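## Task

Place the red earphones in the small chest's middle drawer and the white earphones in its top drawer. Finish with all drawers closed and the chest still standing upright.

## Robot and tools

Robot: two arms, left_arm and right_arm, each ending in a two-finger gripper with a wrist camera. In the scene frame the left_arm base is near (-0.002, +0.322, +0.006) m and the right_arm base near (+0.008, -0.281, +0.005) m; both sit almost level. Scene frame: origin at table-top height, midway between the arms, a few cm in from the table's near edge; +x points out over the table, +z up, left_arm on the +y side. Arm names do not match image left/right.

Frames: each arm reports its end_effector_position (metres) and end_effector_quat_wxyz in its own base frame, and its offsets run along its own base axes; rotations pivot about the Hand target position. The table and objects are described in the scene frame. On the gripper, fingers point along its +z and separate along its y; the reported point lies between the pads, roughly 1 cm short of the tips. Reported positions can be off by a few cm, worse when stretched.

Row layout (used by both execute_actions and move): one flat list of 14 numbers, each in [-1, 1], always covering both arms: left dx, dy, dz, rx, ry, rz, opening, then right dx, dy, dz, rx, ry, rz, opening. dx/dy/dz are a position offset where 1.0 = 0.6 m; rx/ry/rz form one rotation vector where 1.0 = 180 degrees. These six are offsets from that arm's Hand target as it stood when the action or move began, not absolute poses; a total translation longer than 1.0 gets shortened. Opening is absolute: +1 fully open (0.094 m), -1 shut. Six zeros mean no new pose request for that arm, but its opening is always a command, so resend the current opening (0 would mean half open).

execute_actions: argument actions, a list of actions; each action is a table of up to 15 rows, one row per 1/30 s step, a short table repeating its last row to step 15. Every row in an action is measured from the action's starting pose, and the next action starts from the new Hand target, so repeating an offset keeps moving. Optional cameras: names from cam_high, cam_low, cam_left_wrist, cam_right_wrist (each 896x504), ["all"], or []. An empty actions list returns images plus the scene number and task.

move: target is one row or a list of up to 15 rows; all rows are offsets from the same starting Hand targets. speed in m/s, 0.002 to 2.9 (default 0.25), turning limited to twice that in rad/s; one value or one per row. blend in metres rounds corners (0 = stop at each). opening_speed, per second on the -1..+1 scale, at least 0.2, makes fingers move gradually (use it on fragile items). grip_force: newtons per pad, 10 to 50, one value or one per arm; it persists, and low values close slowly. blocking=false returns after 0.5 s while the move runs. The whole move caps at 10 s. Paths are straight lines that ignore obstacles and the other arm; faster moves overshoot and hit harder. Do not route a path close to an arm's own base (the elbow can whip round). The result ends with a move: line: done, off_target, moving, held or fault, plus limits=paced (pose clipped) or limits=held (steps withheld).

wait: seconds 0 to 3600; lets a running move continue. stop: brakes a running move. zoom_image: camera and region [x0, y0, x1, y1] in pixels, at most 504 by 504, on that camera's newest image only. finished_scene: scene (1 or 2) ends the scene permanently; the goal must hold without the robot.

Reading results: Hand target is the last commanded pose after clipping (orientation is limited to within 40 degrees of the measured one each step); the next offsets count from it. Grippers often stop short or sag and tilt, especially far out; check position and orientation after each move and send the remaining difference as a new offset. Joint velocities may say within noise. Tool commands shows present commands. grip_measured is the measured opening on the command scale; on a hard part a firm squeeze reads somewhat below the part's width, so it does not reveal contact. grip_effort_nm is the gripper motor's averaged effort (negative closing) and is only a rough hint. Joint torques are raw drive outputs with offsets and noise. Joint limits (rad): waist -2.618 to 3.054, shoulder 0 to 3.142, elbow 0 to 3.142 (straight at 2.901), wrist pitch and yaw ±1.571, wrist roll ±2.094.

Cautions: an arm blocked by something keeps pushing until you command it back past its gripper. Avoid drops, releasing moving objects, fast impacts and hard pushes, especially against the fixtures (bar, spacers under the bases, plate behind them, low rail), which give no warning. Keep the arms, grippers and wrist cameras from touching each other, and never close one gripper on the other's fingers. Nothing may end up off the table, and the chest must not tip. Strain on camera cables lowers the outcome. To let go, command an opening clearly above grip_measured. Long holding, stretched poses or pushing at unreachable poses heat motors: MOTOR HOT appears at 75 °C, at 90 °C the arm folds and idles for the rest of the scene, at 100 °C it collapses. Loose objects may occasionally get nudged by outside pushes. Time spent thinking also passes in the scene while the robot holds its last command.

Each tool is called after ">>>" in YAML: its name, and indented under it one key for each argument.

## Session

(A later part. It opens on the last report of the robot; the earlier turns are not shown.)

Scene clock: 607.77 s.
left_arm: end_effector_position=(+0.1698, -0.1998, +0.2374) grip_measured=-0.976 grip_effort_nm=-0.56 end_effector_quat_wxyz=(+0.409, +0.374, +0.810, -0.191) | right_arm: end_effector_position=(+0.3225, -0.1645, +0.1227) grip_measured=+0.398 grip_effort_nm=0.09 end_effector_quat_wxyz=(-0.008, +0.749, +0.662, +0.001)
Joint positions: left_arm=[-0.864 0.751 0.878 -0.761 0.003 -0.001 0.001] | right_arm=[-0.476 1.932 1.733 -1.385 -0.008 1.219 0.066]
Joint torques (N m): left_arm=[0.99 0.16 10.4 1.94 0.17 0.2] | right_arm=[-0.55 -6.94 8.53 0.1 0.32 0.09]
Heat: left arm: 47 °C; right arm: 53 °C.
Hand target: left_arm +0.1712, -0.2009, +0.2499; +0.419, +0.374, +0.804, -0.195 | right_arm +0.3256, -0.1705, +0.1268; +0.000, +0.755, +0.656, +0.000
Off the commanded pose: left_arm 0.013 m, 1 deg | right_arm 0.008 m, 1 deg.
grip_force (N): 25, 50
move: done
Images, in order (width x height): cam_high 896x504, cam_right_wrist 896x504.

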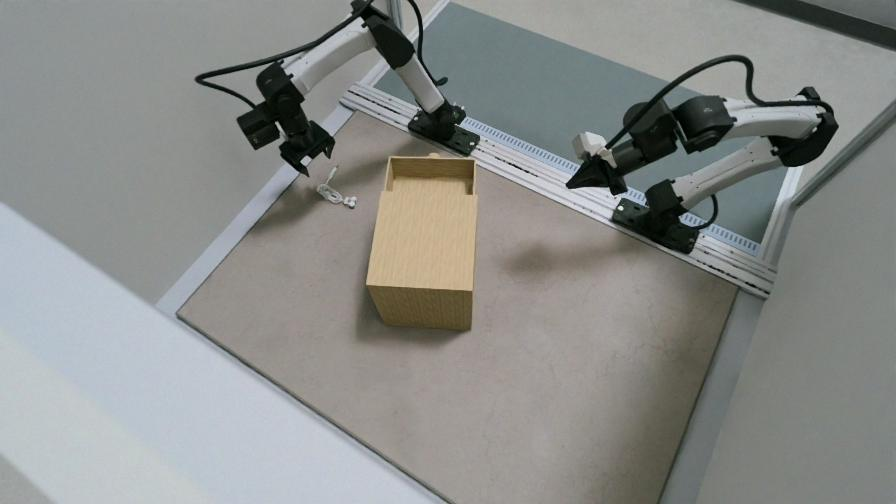

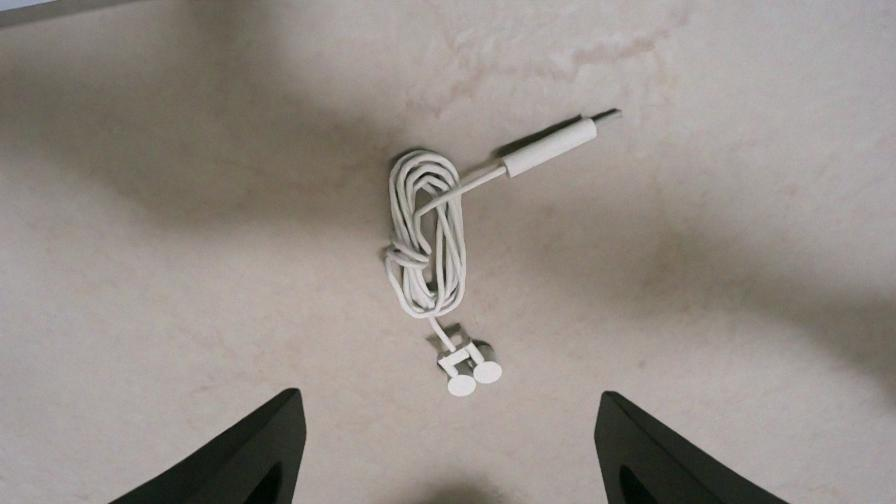

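>>> move:
  target:
    - [0,0,0,0,0,0,-1,0.0207,0.0308,-0.2047,0,0,0,0.4]
    - [0,0,0,0,0,0,-1,0.0207,0.0308,-0.2,0,0,0,-1]
    - [0,0,0,0,0,0,-1,0.0207,0.0308,0.1,0,0,0,-1]
  speed: 0.15
  grip_force: [25,35]
  cameras: ["cam_right_wrist","cam_high"]

Scene clock: 620.40 s.
left_arm: end_effector_position=(+0.1698, -0.1998, +0.2374) grip_measured=-0.976 grip_effort_nm=-0.56 end_effector_quat_wxyz=(+0.409, +0.374, +0.810, -0.191) | right_arm: end_effector_position=(+0.3356, -0.1518, +0.1684) grip_measured=-0.819 grip_effort_nm=-0.75 end_effector_quat_wxyz=(+0.003, +0.754, +0.657, +0.005)
Joint positions: left_arm=[-0.864 0.751 0.878 -0.761 0.003 -0.001 0.001] | right_arm=[-0.428 1.961 1.957 -1.556 -0.007 1.279 0.009]
Joint torques (N m): left_arm=[0.99 0.1 10.26 1.95 0.17 0.2] | right_arm=[0.39 -10.13 8.25 0.17 0.28 0.04]
Motor temperatures (°C): left_arm=[23 29 47 42 25 28 25] | right_arm=[24 40 51 33 26 26 27]
Heat: left arm: 47 °C; right arm: 51 °C.
Hand target: left_arm +0.1712, -0.2009, +0.2499; +0.419, +0.374, +0.804, -0.195 | right_arm +0.3380, -0.1520, +0.1867; +0.000, +0.755, +0.656, -0.001
Off the commanded pose: left_arm 0.013 m, 1 deg | right_arm 0.018 m, 1 deg.
joint sent to its limit (right arm) — joint 4 (wrist pitch), lower limit. The joint targets are off in orientation, not in position.
grip_force (N): 25, 35
move: off_target (right_arm)
Images, in order (width x height): cam_high 896x504, cam_right_wrist 896x504.

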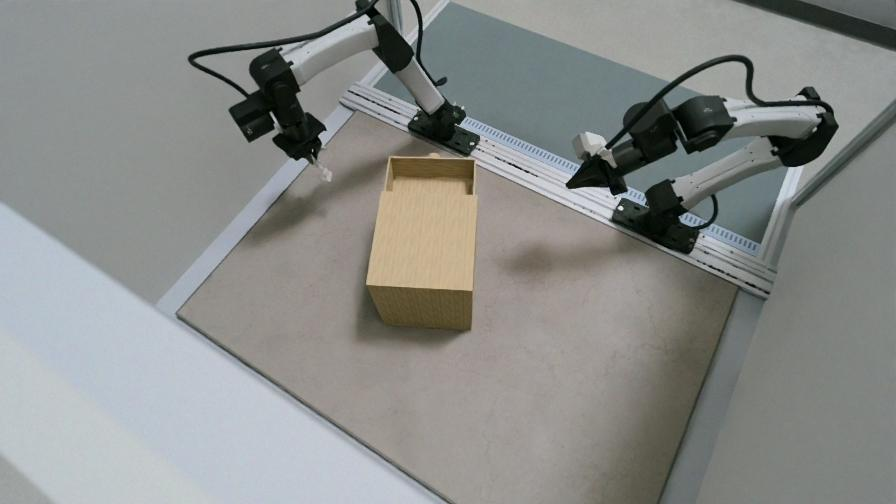

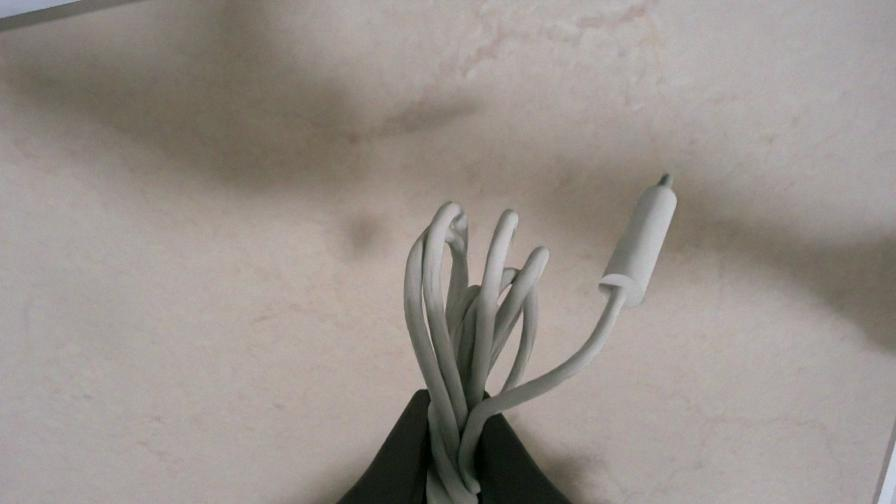

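>>> move:
  target:
    - [0,0,0,0,0,0,-1,-0.063,0.12,0.239,0,0,0.1,-1]
    - [0,0,0,0,0,0,-1,-0.108,0.4917,0.239,0,0,0.2111,-1]
  speed: 0.25
  blend: [0.04,0]
  cameras: ["cam_right_wrist","cam_high","cam_left_wrist"]

Scene clock: 632.90 s.
left_arm: end_effector_position=(+0.1698, -0.1998, +0.2374) grip_measured=-0.976 grip_effort_nm=-0.56 end_effector_quat_wxyz=(+0.409, +0.374, +0.810, -0.191) | right_arm: end_effector_position=(+0.2717, +0.1400, +0.3227) grip_measured=-0.819 grip_effort_nm=-0.75 end_effector_quat_wxyz=(+0.134, +0.481, +0.843, +0.198)
Joint positions: left_arm=[-0.864 0.751 0.878 -0.761 0.003 -0.001 0.001] | right_arm=[0.482 1.496 1.972 -1.564 0.011 1.517 0.009]
Joint torques (N m): left_arm=[0.95 0.14 10.45 1.96 0.17 0.21] | right_arm=[0.05 -3.49 7.39 1.26 0.13 0.02]
Heat: left arm: 48 °C; right arm: 51 °C.
Hand target: left_arm +0.1712, -0.2009, +0.2499; +0.419, +0.374, +0.804, -0.195 | right_arm +0.2732, +0.1430, +0.3301; +0.000, +0.500, +0.866, -0.001
Off the commanded pose: left_arm 0.013 m, 1 deg | right_arm 0.008 m, 28 deg.
joint read past its limit (right arm) — joint 4 (wrist pitch), lower limit.
joint sent to its limit (right arm) — joint 4 (wrist pitch), lower limit. The joint targets are off in orientation, not in position.
grip_force (N): 25, 35
move: off_target (right_arm)
Images, in order (width x height): cam_high 896x504, cam_left_wrist 896x504, cam_right_wrist 896x504.

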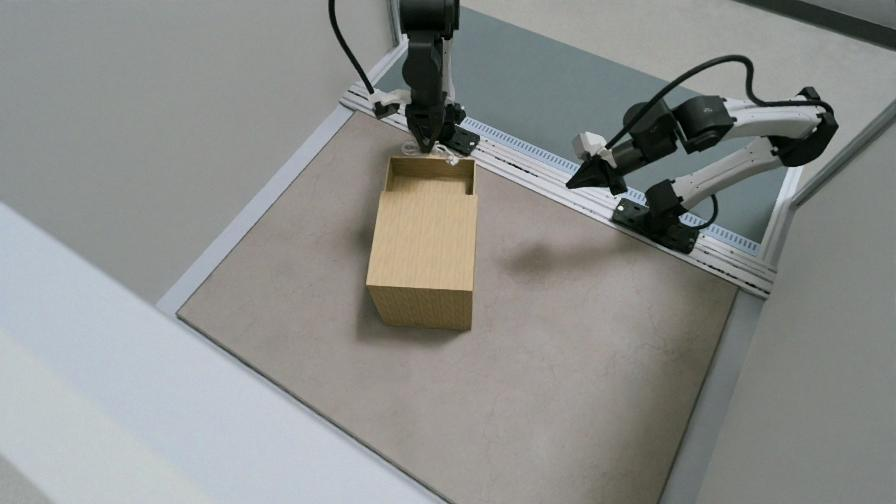

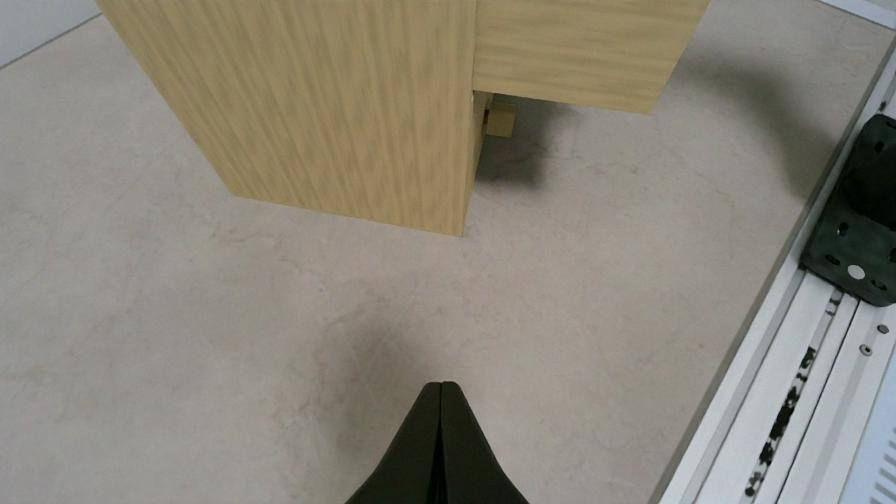

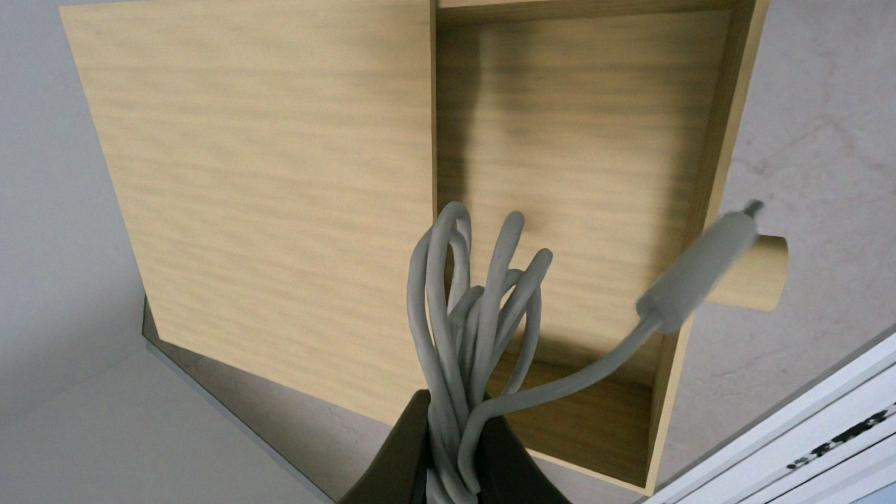

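>>> move:
  target:
    - [0,0,0,0,0,0,-1,0.0217,0.0125,0,0,0,0,-1]
    - [0,0,0,0,0,0,-1,0.0217,0.0125,-0.18,0,0,0,-1]
  speed: 0.12
  blend: [0.01,0]
  cameras: ["cam_right_wrist","cam_high"]

>>> zoom_image:
  camera: "cam_high"
  region: [370, 110, 510, 230]

Scene clock: 645.43 s.
left_arm: end_effector_position=(+0.1698, -0.1998, +0.2374) grip_measured=-0.976 grip_effort_nm=-0.56 end_effector_quat_wxyz=(+0.409, +0.374, +0.810, -0.191) | right_arm: end_effector_position=(+0.2867, +0.1484, +0.2236) grip_measured=-0.819 grip_effort_nm=-0.74 end_effector_quat_wxyz=(+0.043, +0.496, +0.865, +0.059)
Joint positions: left_arm=[-0.864 0.751 0.878 -0.761 0.003 -0.001 0.001] | right_arm=[0.482 1.694 1.833 -1.564 0.008 1.522 0.009]
Joint torques (N m): left_arm=[1.02 0.17 10.45 1.97 0.2 0.23] | right_arm=[0.28 -5.39 5.56 0.54 0.12 0.04]
Heat: left arm: 48 °C; right arm: 51 °C.
Hand target: left_arm +0.1712, -0.2009, +0.2499; +0.419, +0.374, +0.804, -0.195 | right_arm +0.2863, +0.1505, +0.2222; +0.000, +0.500, +0.866, -0.001
Off the commanded pose: left_arm 0.013 m, 1 deg | right_arm 0.003 m, 8 deg.
joint read past its limit (right arm) — joint 4 (wrist pitch), lower limit.
joint sent to its limit (right arm) — joint 4 (wrist pitch), lower limit. The joint targets are off in orientation, not in position.
grip_force (N): 25, 35
move: off_target (right_arm)
Images, in order (width x height): cam_high 896x504, cam_right_wrist 896x504.

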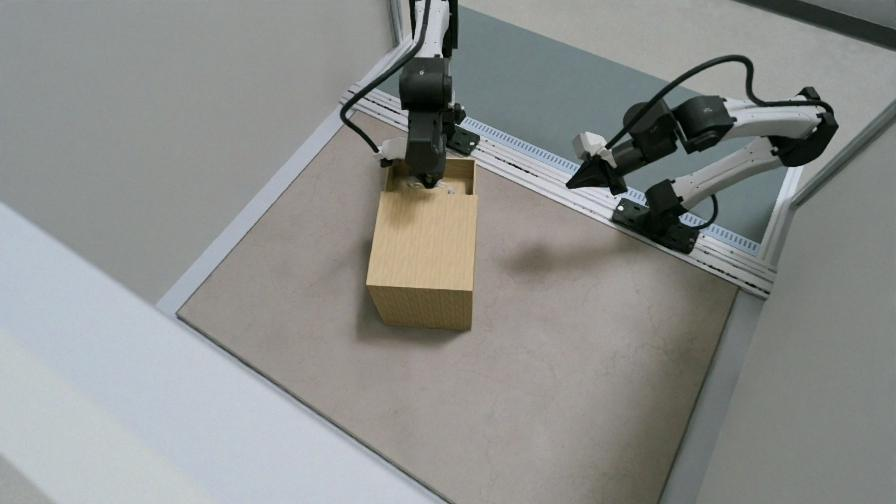

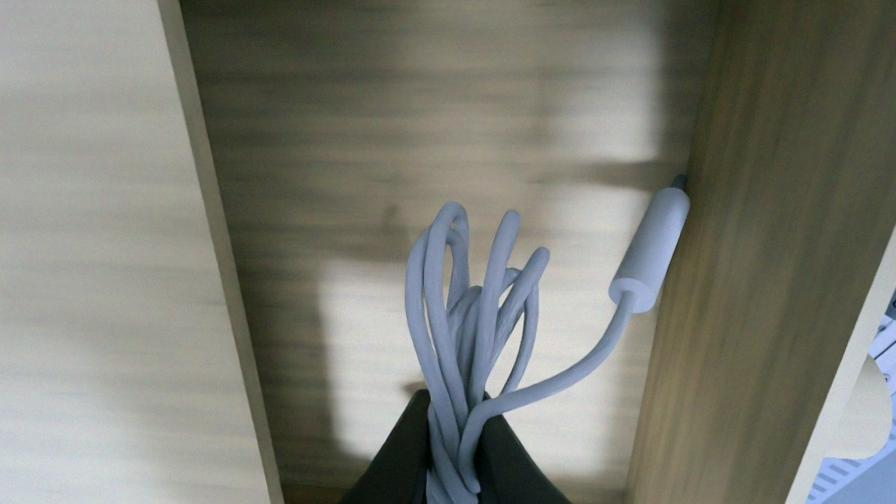

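Scaled by 3.600 from the camera's image (finer frame: 1280x720).

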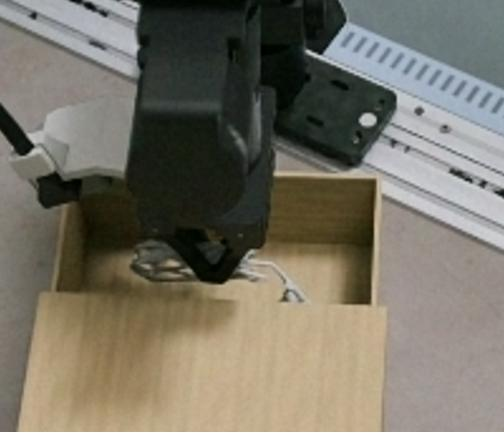

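>>> move:
  target:
    - [0,0,0,0,0,0,-1,0,0,-0.055,0,0,0,-1]
    - [0,0,0,0,0,0,-1,0,0,-0.055,0,0,0,-0.2]
    - [0,0,0,0,0,0,-1,-0.02,-0.01,0.17,0,0,0,-0.2]
  speed: [0.12,0.2,0.15]
  cameras: ["cam_right_wrist"]

Scene clock: 656.67 s.
left_arm: end_effector_position=(+0.1698, -0.1998, +0.2374) grip_measured=-0.976 grip_effort_nm=-0.56 end_effector_quat_wxyz=(+0.409, +0.374, +0.810, -0.191) | right_arm: end_effector_position=(+0.2731, +0.1417, +0.3119) grip_measured=-0.202 grip_effort_nm=0.09 end_effector_quat_wxyz=(+0.120, +0.486, +0.847, +0.182)
Joint positions: left_arm=[-0.864 0.751 0.878 -0.761 0.003 -0.001 0.001] | right_arm=[0.482 1.519 1.962 -1.573 0.006 1.522 0.038]
Joint torques (N m): left_arm=[0.98 0.05 10.45 1.95 0.2 0.22] | right_arm=[0.31 -4.74 7.66 1.23 0.2 0.03]
Heat: left arm: 48 °C; right arm: 49 °C.
Hand target: left_arm +0.1712, -0.2009, +0.2499; +0.419, +0.374, +0.804, -0.195 | right_arm +0.2742, +0.1445, +0.3242; +0.000, +0.500, +0.866, -0.001
Off the commanded pose: left_arm 0.013 m, 1 deg | right_arm 0.013 m, 25 deg.
joint read past its limit (right arm) — joint 4 (wrist pitch), lower limit.
joint sent to its limit (right arm) — joint 4 (wrist pitch), lower limit. The joint targets are off in orientation, not in position.
grip_force (N): 25, 35
move: off_target (right_arm)

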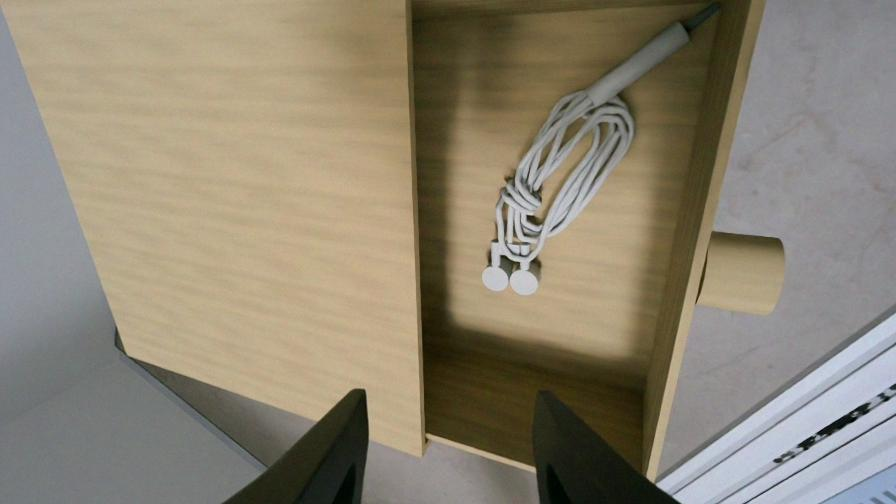

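>>> move:
  target:
    - [0,0,0,0,0,0,-1,-0.182,-0.0975,-0.007,-0.1181,-0.441,0.4208,-1]
    - [0,0,0,0,0,0,-1,-0.1787,-0.0975,-0.1887,-0.1181,-0.441,0.4208,-1]
  speed: [0.4,0.2]
  cameras: ["cam_right_wrist","cam_high"]

Scene clock: 666.00 s.
left_arm: end_effector_position=(+0.1698, -0.1998, +0.2374) grip_measured=-0.976 grip_effort_nm=-0.56 end_effector_quat_wxyz=(+0.409, +0.374, +0.810, -0.191) | right_arm: end_effector_position=(+0.1650, +0.0851, +0.2092) grip_measured=-0.993 grip_effort_nm=-0.38 end_effector_quat_wxyz=(+0.583, -0.196, +0.774, +0.151)
Joint positions: left_arm=[-0.864 0.751 0.878 -0.761 0.003 -0.001 0.001] | right_arm=[0.247 0.002 0.468 -0.752 -0.244 -0.066 0]
Joint torques (N m): left_arm=[0.96 0.14 10.44 1.95 0.15 0.23] | right_arm=[-0.65 2.28 5.37 2.5 -0.06 -0.15]
Heat: left arm: 48 °C; right arm: 49 °C.
Hand target: left_arm +0.1712, -0.2009, +0.2499; +0.419, +0.374, +0.804, -0.195 | right_arm +0.1670, +0.0860, +0.2109; +0.588, -0.205, +0.766, +0.157
Off the commanded pose: left_arm 0.013 m, 1 deg | right_arm 0.003 m, 2 deg.
grip_force (N): 25, 35
move: done
Images, in order (width x height): cam_high 896x504, cam_right_wrist 896x504.

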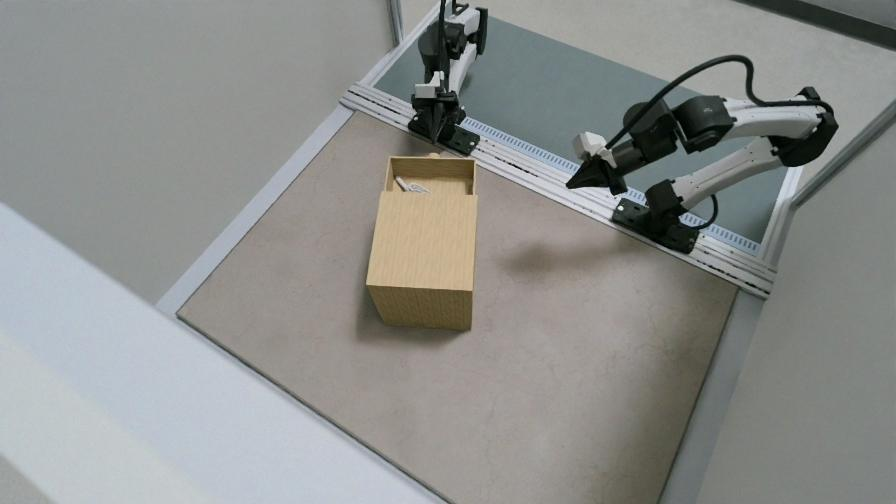

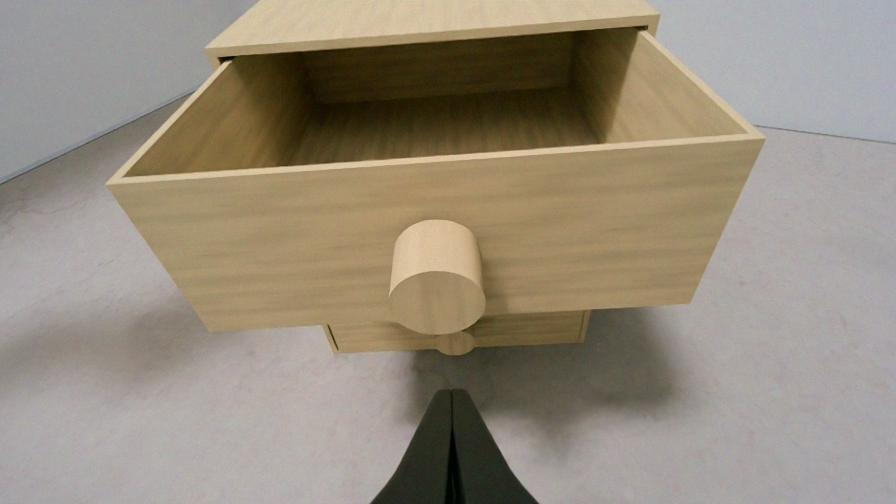

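>>> move:
  target: [0,0,0,0,0,0,-1,0.2058,0.1243,0.005,0,0,0,-1]
  speed: 0.09
  cameras: ["cam_right_wrist","cam_high"]

Scene clock: 674.17 s.
left_arm: end_effector_position=(+0.1697, -0.1997, +0.2374) grip_measured=-0.976 grip_effort_nm=-0.56 end_effector_quat_wxyz=(+0.409, +0.374, +0.810, -0.191) | right_arm: end_effector_position=(+0.2803, +0.1543, +0.1823) grip_measured=-0.993 grip_effort_nm=-0.38 end_effector_quat_wxyz=(+0.553, -0.214, +0.792, +0.148)
Joint positions: left_arm=[-0.864 0.751 0.878 -0.762 0.003 -0.001 0.001] | right_arm=[0.48 0.809 0.424 0.032 -0.043 -0.019 0]
Joint torques (N m): left_arm=[0.83 0.24 10.36 1.96 0.15 0.21] | right_arm=[0.44 -0.81 11.08 2.84 0.2 0.06]
Heat: left arm: 48 °C; right arm: 49 °C.
Hand target: left_arm +0.1712, -0.2009, +0.2499; +0.419, +0.374, +0.804, -0.195 | right_arm +0.2905, +0.1605, +0.2140; +0.588, -0.205, +0.766, +0.157
Off the commanded pose: left_arm 0.013 m, 1 deg | right_arm 0.034 m, 5 deg.
grip_force (N): 25, 35
move: off_target (right_arm)
Images, in order (width x height): cam_high 896x504, cam_right_wrist 896x504.

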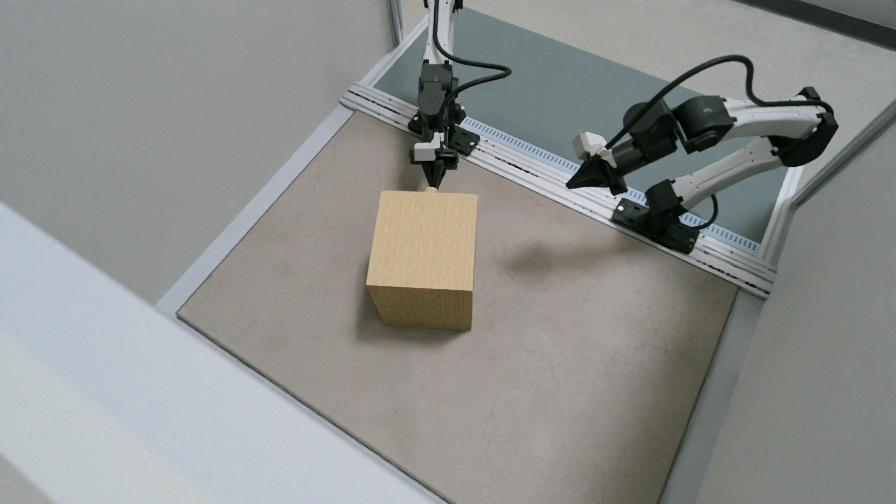

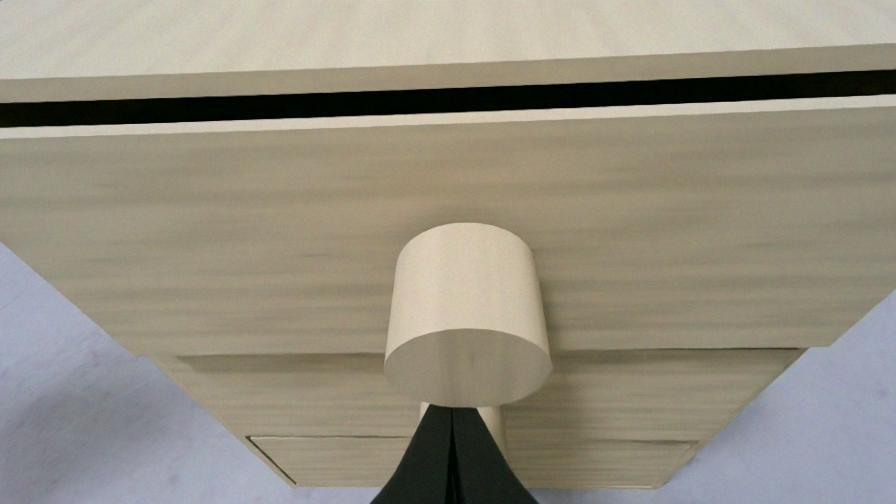

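>>> move:
  target:
    - [0,0,0,0,0,0,-1,-0.076,-0.044,0,0,0,0,-1]
    - [0,0,0,0,0,0,-1,-0.074,-0.048,0.025,0,0,0,-1]
  speed: 0.15
  cameras: ["cam_right_wrist"]

Scene clock: 681.73 s.
left_arm: end_effector_position=(+0.1697, -0.1997, +0.2374) grip_measured=-0.976 grip_effort_nm=-0.56 end_effector_quat_wxyz=(+0.409, +0.374, +0.810, -0.191) | right_arm: end_effector_position=(+0.2442, +0.1307, +0.2132) grip_measured=-0.993 grip_effort_nm=-0.37 end_effector_quat_wxyz=(+0.577, -0.205, +0.776, +0.153)
Joint positions: left_arm=[-0.864 0.751 0.878 -0.762 0.003 -0.001 0.001] | right_arm=[0.453 0.518 0.439 -0.213 -0.062 -0.019 0]
Joint torques (N m): left_arm=[0.95 0.14 10.44 1.97 0.2 0.22] | right_arm=[-0.65 1.09 10.32 2.33 -0.01 -0.11]
Motor temperatures (°C): left_arm=[23 27 49 43 25 27 25] | right_arm=[24 38 52 39 26 26 27]
Heat: left arm: 49 °C; right arm: 52 °C.
Hand target: left_arm +0.1712, -0.2009, +0.2499; +0.419, +0.374, +0.804, -0.195 | right_arm +0.2461, +0.1318, +0.2289; +0.588, -0.205, +0.766, +0.157
Off the commanded pose: left_arm 0.013 m, 1 deg | right_arm 0.016 m, 2 deg.
grip_force (N): 25, 35
move: off_target (right_arm)

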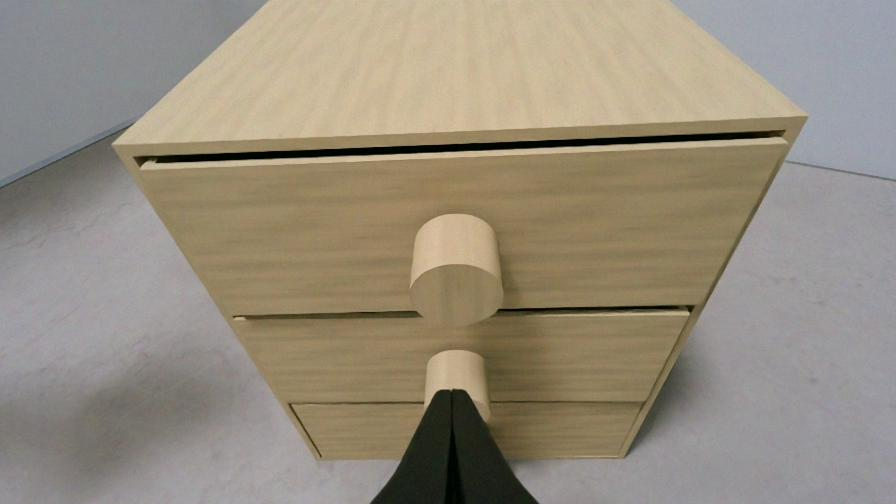

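>>> move:
  target:
    - [0,0,0,0,0,0,-1,0.05,0.0265,0.012,0,0,0,-1]
    - [0,0,0,0,0,0,-1,0.0875,0.047,0.025,0,0,0,-1]
  speed: 0.08
  blend: [0.01,0]
  cameras: ["cam_right_wrist"]

Scene clock: 688.77 s.
left_arm: end_effector_position=(+0.1697, -0.1997, +0.2374) grip_measured=-0.976 grip_effort_nm=-0.56 end_effector_quat_wxyz=(+0.409, +0.374, +0.810, -0.191) | right_arm: end_effector_position=(+0.2880, +0.1529, +0.2146) grip_measured=-0.993 grip_effort_nm=-0.37 end_effector_quat_wxyz=(+0.553, -0.209, +0.792, +0.149)
Joint positions: left_arm=[-0.864 0.751 0.878 -0.762 0.003 -0.001 0.001] | right_arm=[0.455 0.827 0.555 -0.079 -0.062 -0.019 0]
Joint torques (N m): left_arm=[0.98 0.2 10.44 1.95 0.18 0.22] | right_arm=[0.66 -0.17 10.81 2.99 0.16 0.02]
Heat: left arm: 49 °C; right arm: 52 °C.
Hand target: left_arm +0.1712, -0.2009, +0.2499; +0.419, +0.374, +0.804, -0.195 | right_arm +0.2986, +0.1600, +0.2439; +0.588, -0.205, +0.766, +0.157
Off the commanded pose: left_arm 0.013 m, 1 deg | right_arm 0.032 m, 5 deg.
grip_force (N): 25, 35
move: off_target (right_arm)

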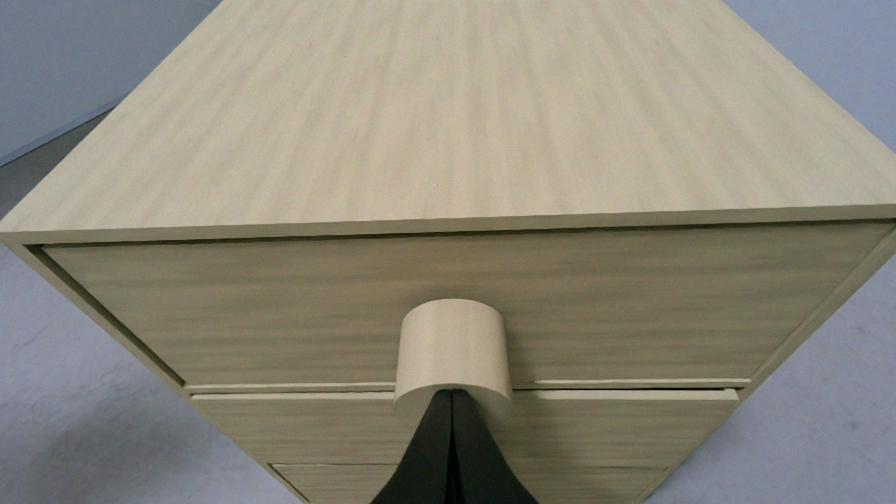

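>>> move:
  target:
    - [0,0,0,0,0,0,-1,-0.083,-0.048,0,0,0,0,-1]
    - [0,0,0,0,0,0,-1,-0.083,-0.048,-0.157,0,0,0,-1]
  speed: 0.2
  cameras: ["cam_right_wrist"]

Scene clock: 695.77 s.
left_arm: end_effector_position=(+0.1697, -0.1997, +0.2374) grip_measured=-0.976 grip_effort_nm=-0.56 end_effector_quat_wxyz=(+0.409, +0.374, +0.810, -0.191) | right_arm: end_effector_position=(+0.2477, +0.1305, +0.1483) grip_measured=-0.993 grip_effort_nm=-0.38 end_effector_quat_wxyz=(+0.583, -0.203, +0.771, +0.155)
Joint positions: left_arm=[-0.864 0.751 0.878 -0.762 0.003 -0.001 0.001] | right_arm=[0.437 0.52 0.165 0.079 -0.077 -0.019 0]
Joint torques (N m): left_arm=[0.95 0.17 10.33 1.95 0.2 0.21] | right_arm=[-0.55 0.81 7.23 2.51 -0.03 -0.11]
Heat: left arm: 49 °C; right arm: 52 °C.
Hand target: left_arm +0.1712, -0.2009, +0.2499; +0.419, +0.374, +0.804, -0.195 | right_arm +0.2489, +0.1311, +0.1498; +0.588, -0.205, +0.766, +0.157
Off the commanded pose: left_arm 0.013 m, 1 deg | right_arm 0.002 m, 1 deg.
grip_force (N): 25, 35
move: done

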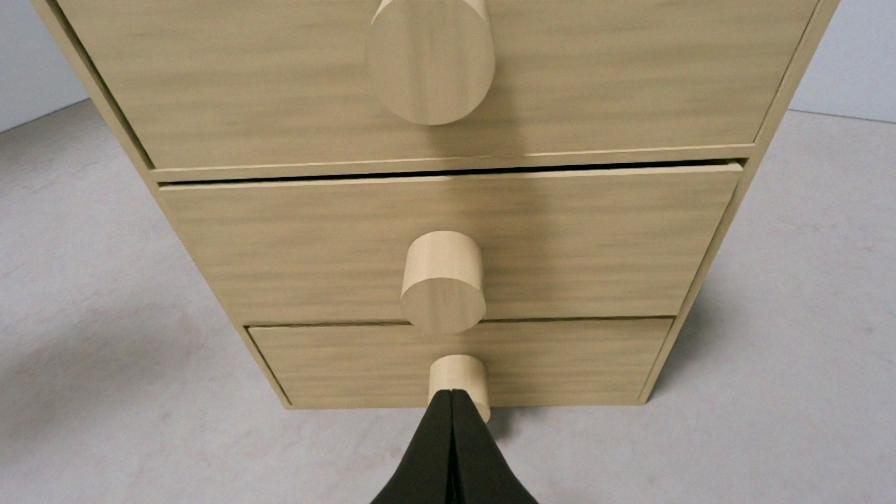

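>>> move:
  target:
    - [0,0,0,0,0,0,-1,0.0385,0.0223,-0.015,0,0,0,-1]
    - [0,0,0,0,0,0,-1,0.0885,0.0515,0.004,0,0,0,-1]
  speed: 0.07
  blend: [0.008,0]
  cameras: ["cam_right_wrist"]

Scene clock: 703.30 s.
left_arm: end_effector_position=(+0.1697, -0.1997, +0.2374) grip_measured=-0.976 grip_effort_nm=-0.56 end_effector_quat_wxyz=(+0.409, +0.374, +0.810, -0.191) | right_arm: end_effector_position=(+0.2902, +0.1553, +0.1261) grip_measured=-0.993 grip_effort_nm=-0.38 end_effector_quat_wxyz=(+0.556, -0.211, +0.790, +0.151)
Joint positions: left_arm=[-0.864 0.751 0.878 -0.762 0.003 -0.001 0.001] | right_arm=[0.457 0.999 0.236 0.419 -0.065 -0.019 0]
Joint torques (N m): left_arm=[0.91 0.08 10.41 1.94 0.17 0.22] | right_arm=[0.49 -0.72 9.89 2.86 0.19 -0.04]
Heat: left arm: 49 °C; right arm: 52 °C.
Hand target: left_arm +0.1712, -0.2009, +0.2499; +0.419, +0.374, +0.804, -0.195 | right_arm +0.3019, +0.1621, +0.1521; +0.588, -0.205, +0.766, +0.157
Off the commanded pose: left_arm 0.013 m, 1 deg | right_arm 0.029 m, 5 deg.
grip_force (N): 25, 35
move: off_target (right_arm)

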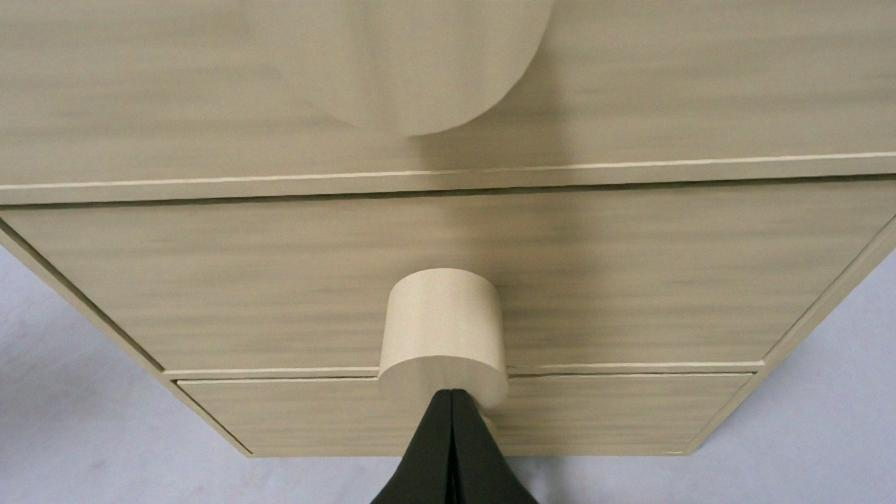

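>>> move:
  target: [0,0,0,0,0,0,-1,-0.15,-0.087,0.06,0,0,0,-1]
  speed: 0.2
  cameras: ["all"]

Scene clock: 708.07 s.
left_arm: end_effector_position=(+0.1697, -0.1997, +0.2374) grip_measured=-0.976 grip_effort_nm=-0.56 end_effector_quat_wxyz=(+0.409, +0.374, +0.810, -0.191) | right_arm: end_effector_position=(+0.2125, +0.1098, +0.1695) grip_measured=-0.993 grip_effort_nm=-0.38 end_effector_quat_wxyz=(+0.571, -0.202, +0.781, +0.155)
Joint positions: left_arm=[-0.864 0.751 0.878 -0.762 0.003 -0.001 0.001] | right_arm=[0.384 0.216 0.274 -0.366 -0.128 -0.03 0]
Joint torques (N m): left_arm=[0.95 0.05 10.45 1.95 0.18 0.2] | right_arm=[-0.58 1.05 10.19 2.38 0.01 -0.13]
Heat: left arm: 49 °C; right arm: 52 °C.
Hand target: left_arm +0.1712, -0.2009, +0.2499; +0.419, +0.374, +0.804, -0.195 | right_arm +0.2119, +0.1099, +0.1881; +0.588, -0.205, +0.766, +0.157
Off the commanded pose: left_arm 0.013 m, 1 deg | right_arm 0.019 m, 3 deg.
grip_force (N): 25, 35
move: off_target (right_arm)

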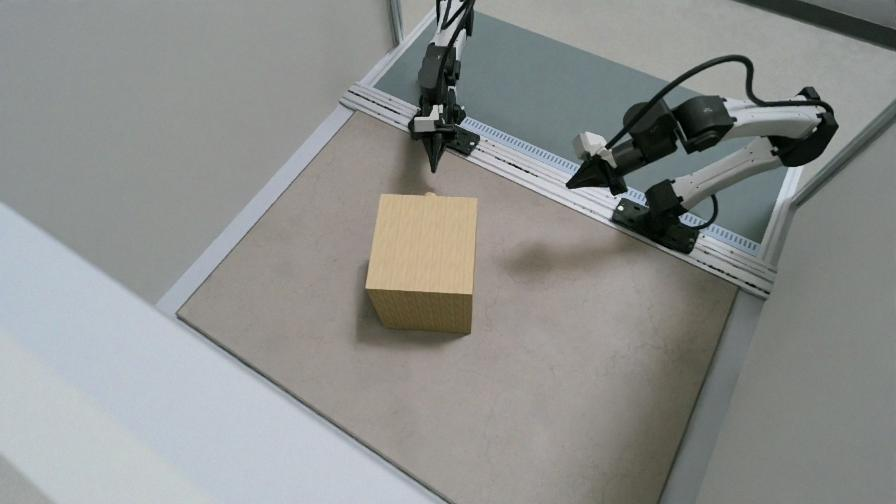

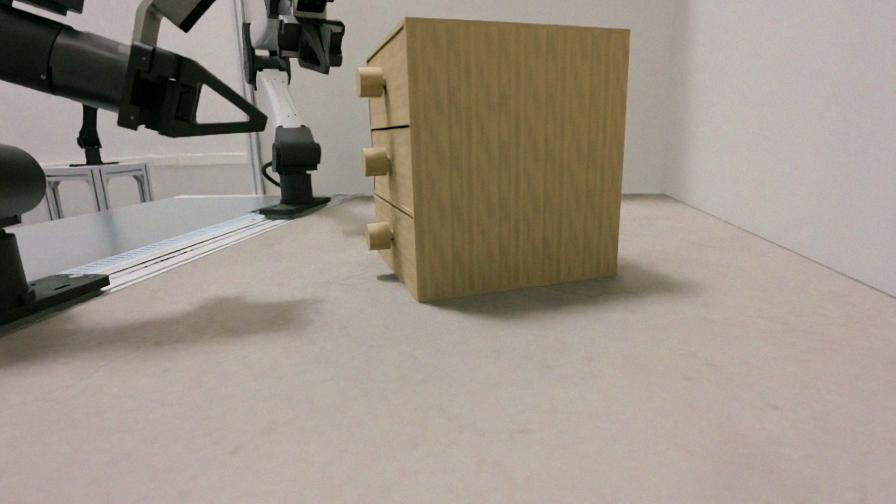

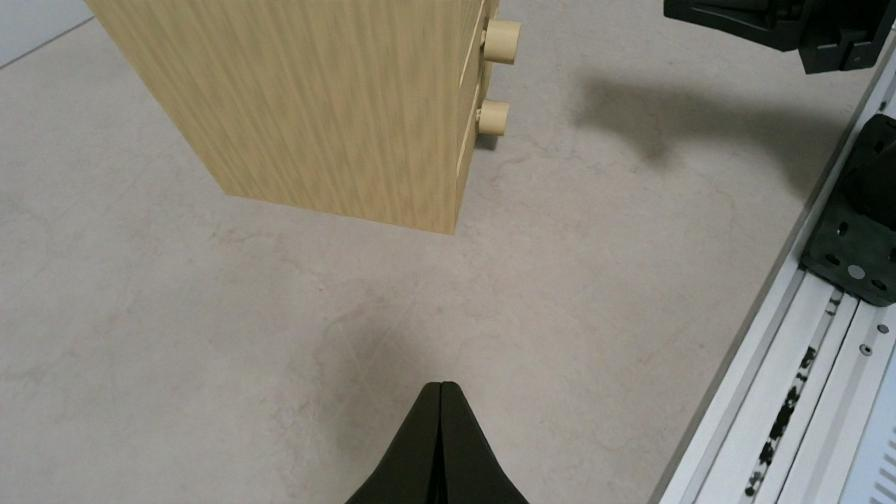

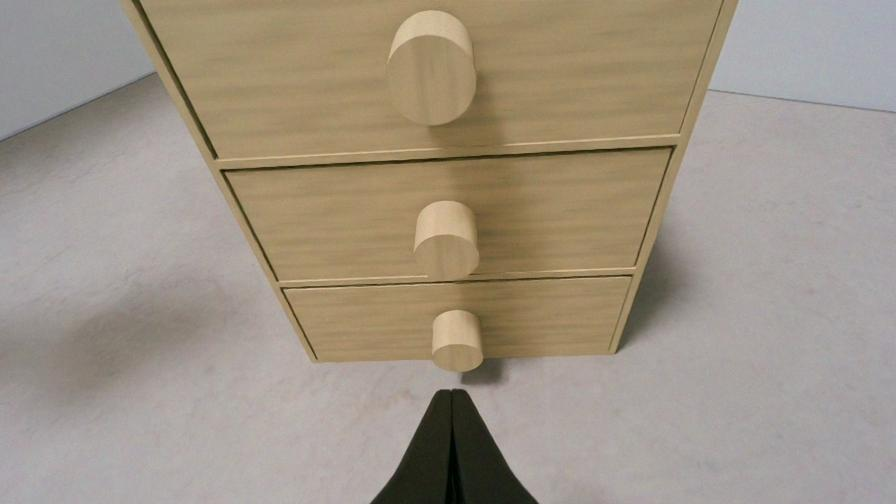

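All drawers are shut and the chest is upright.

>>> finished_scene:
  scene: 2

The scene is finished: the task was done.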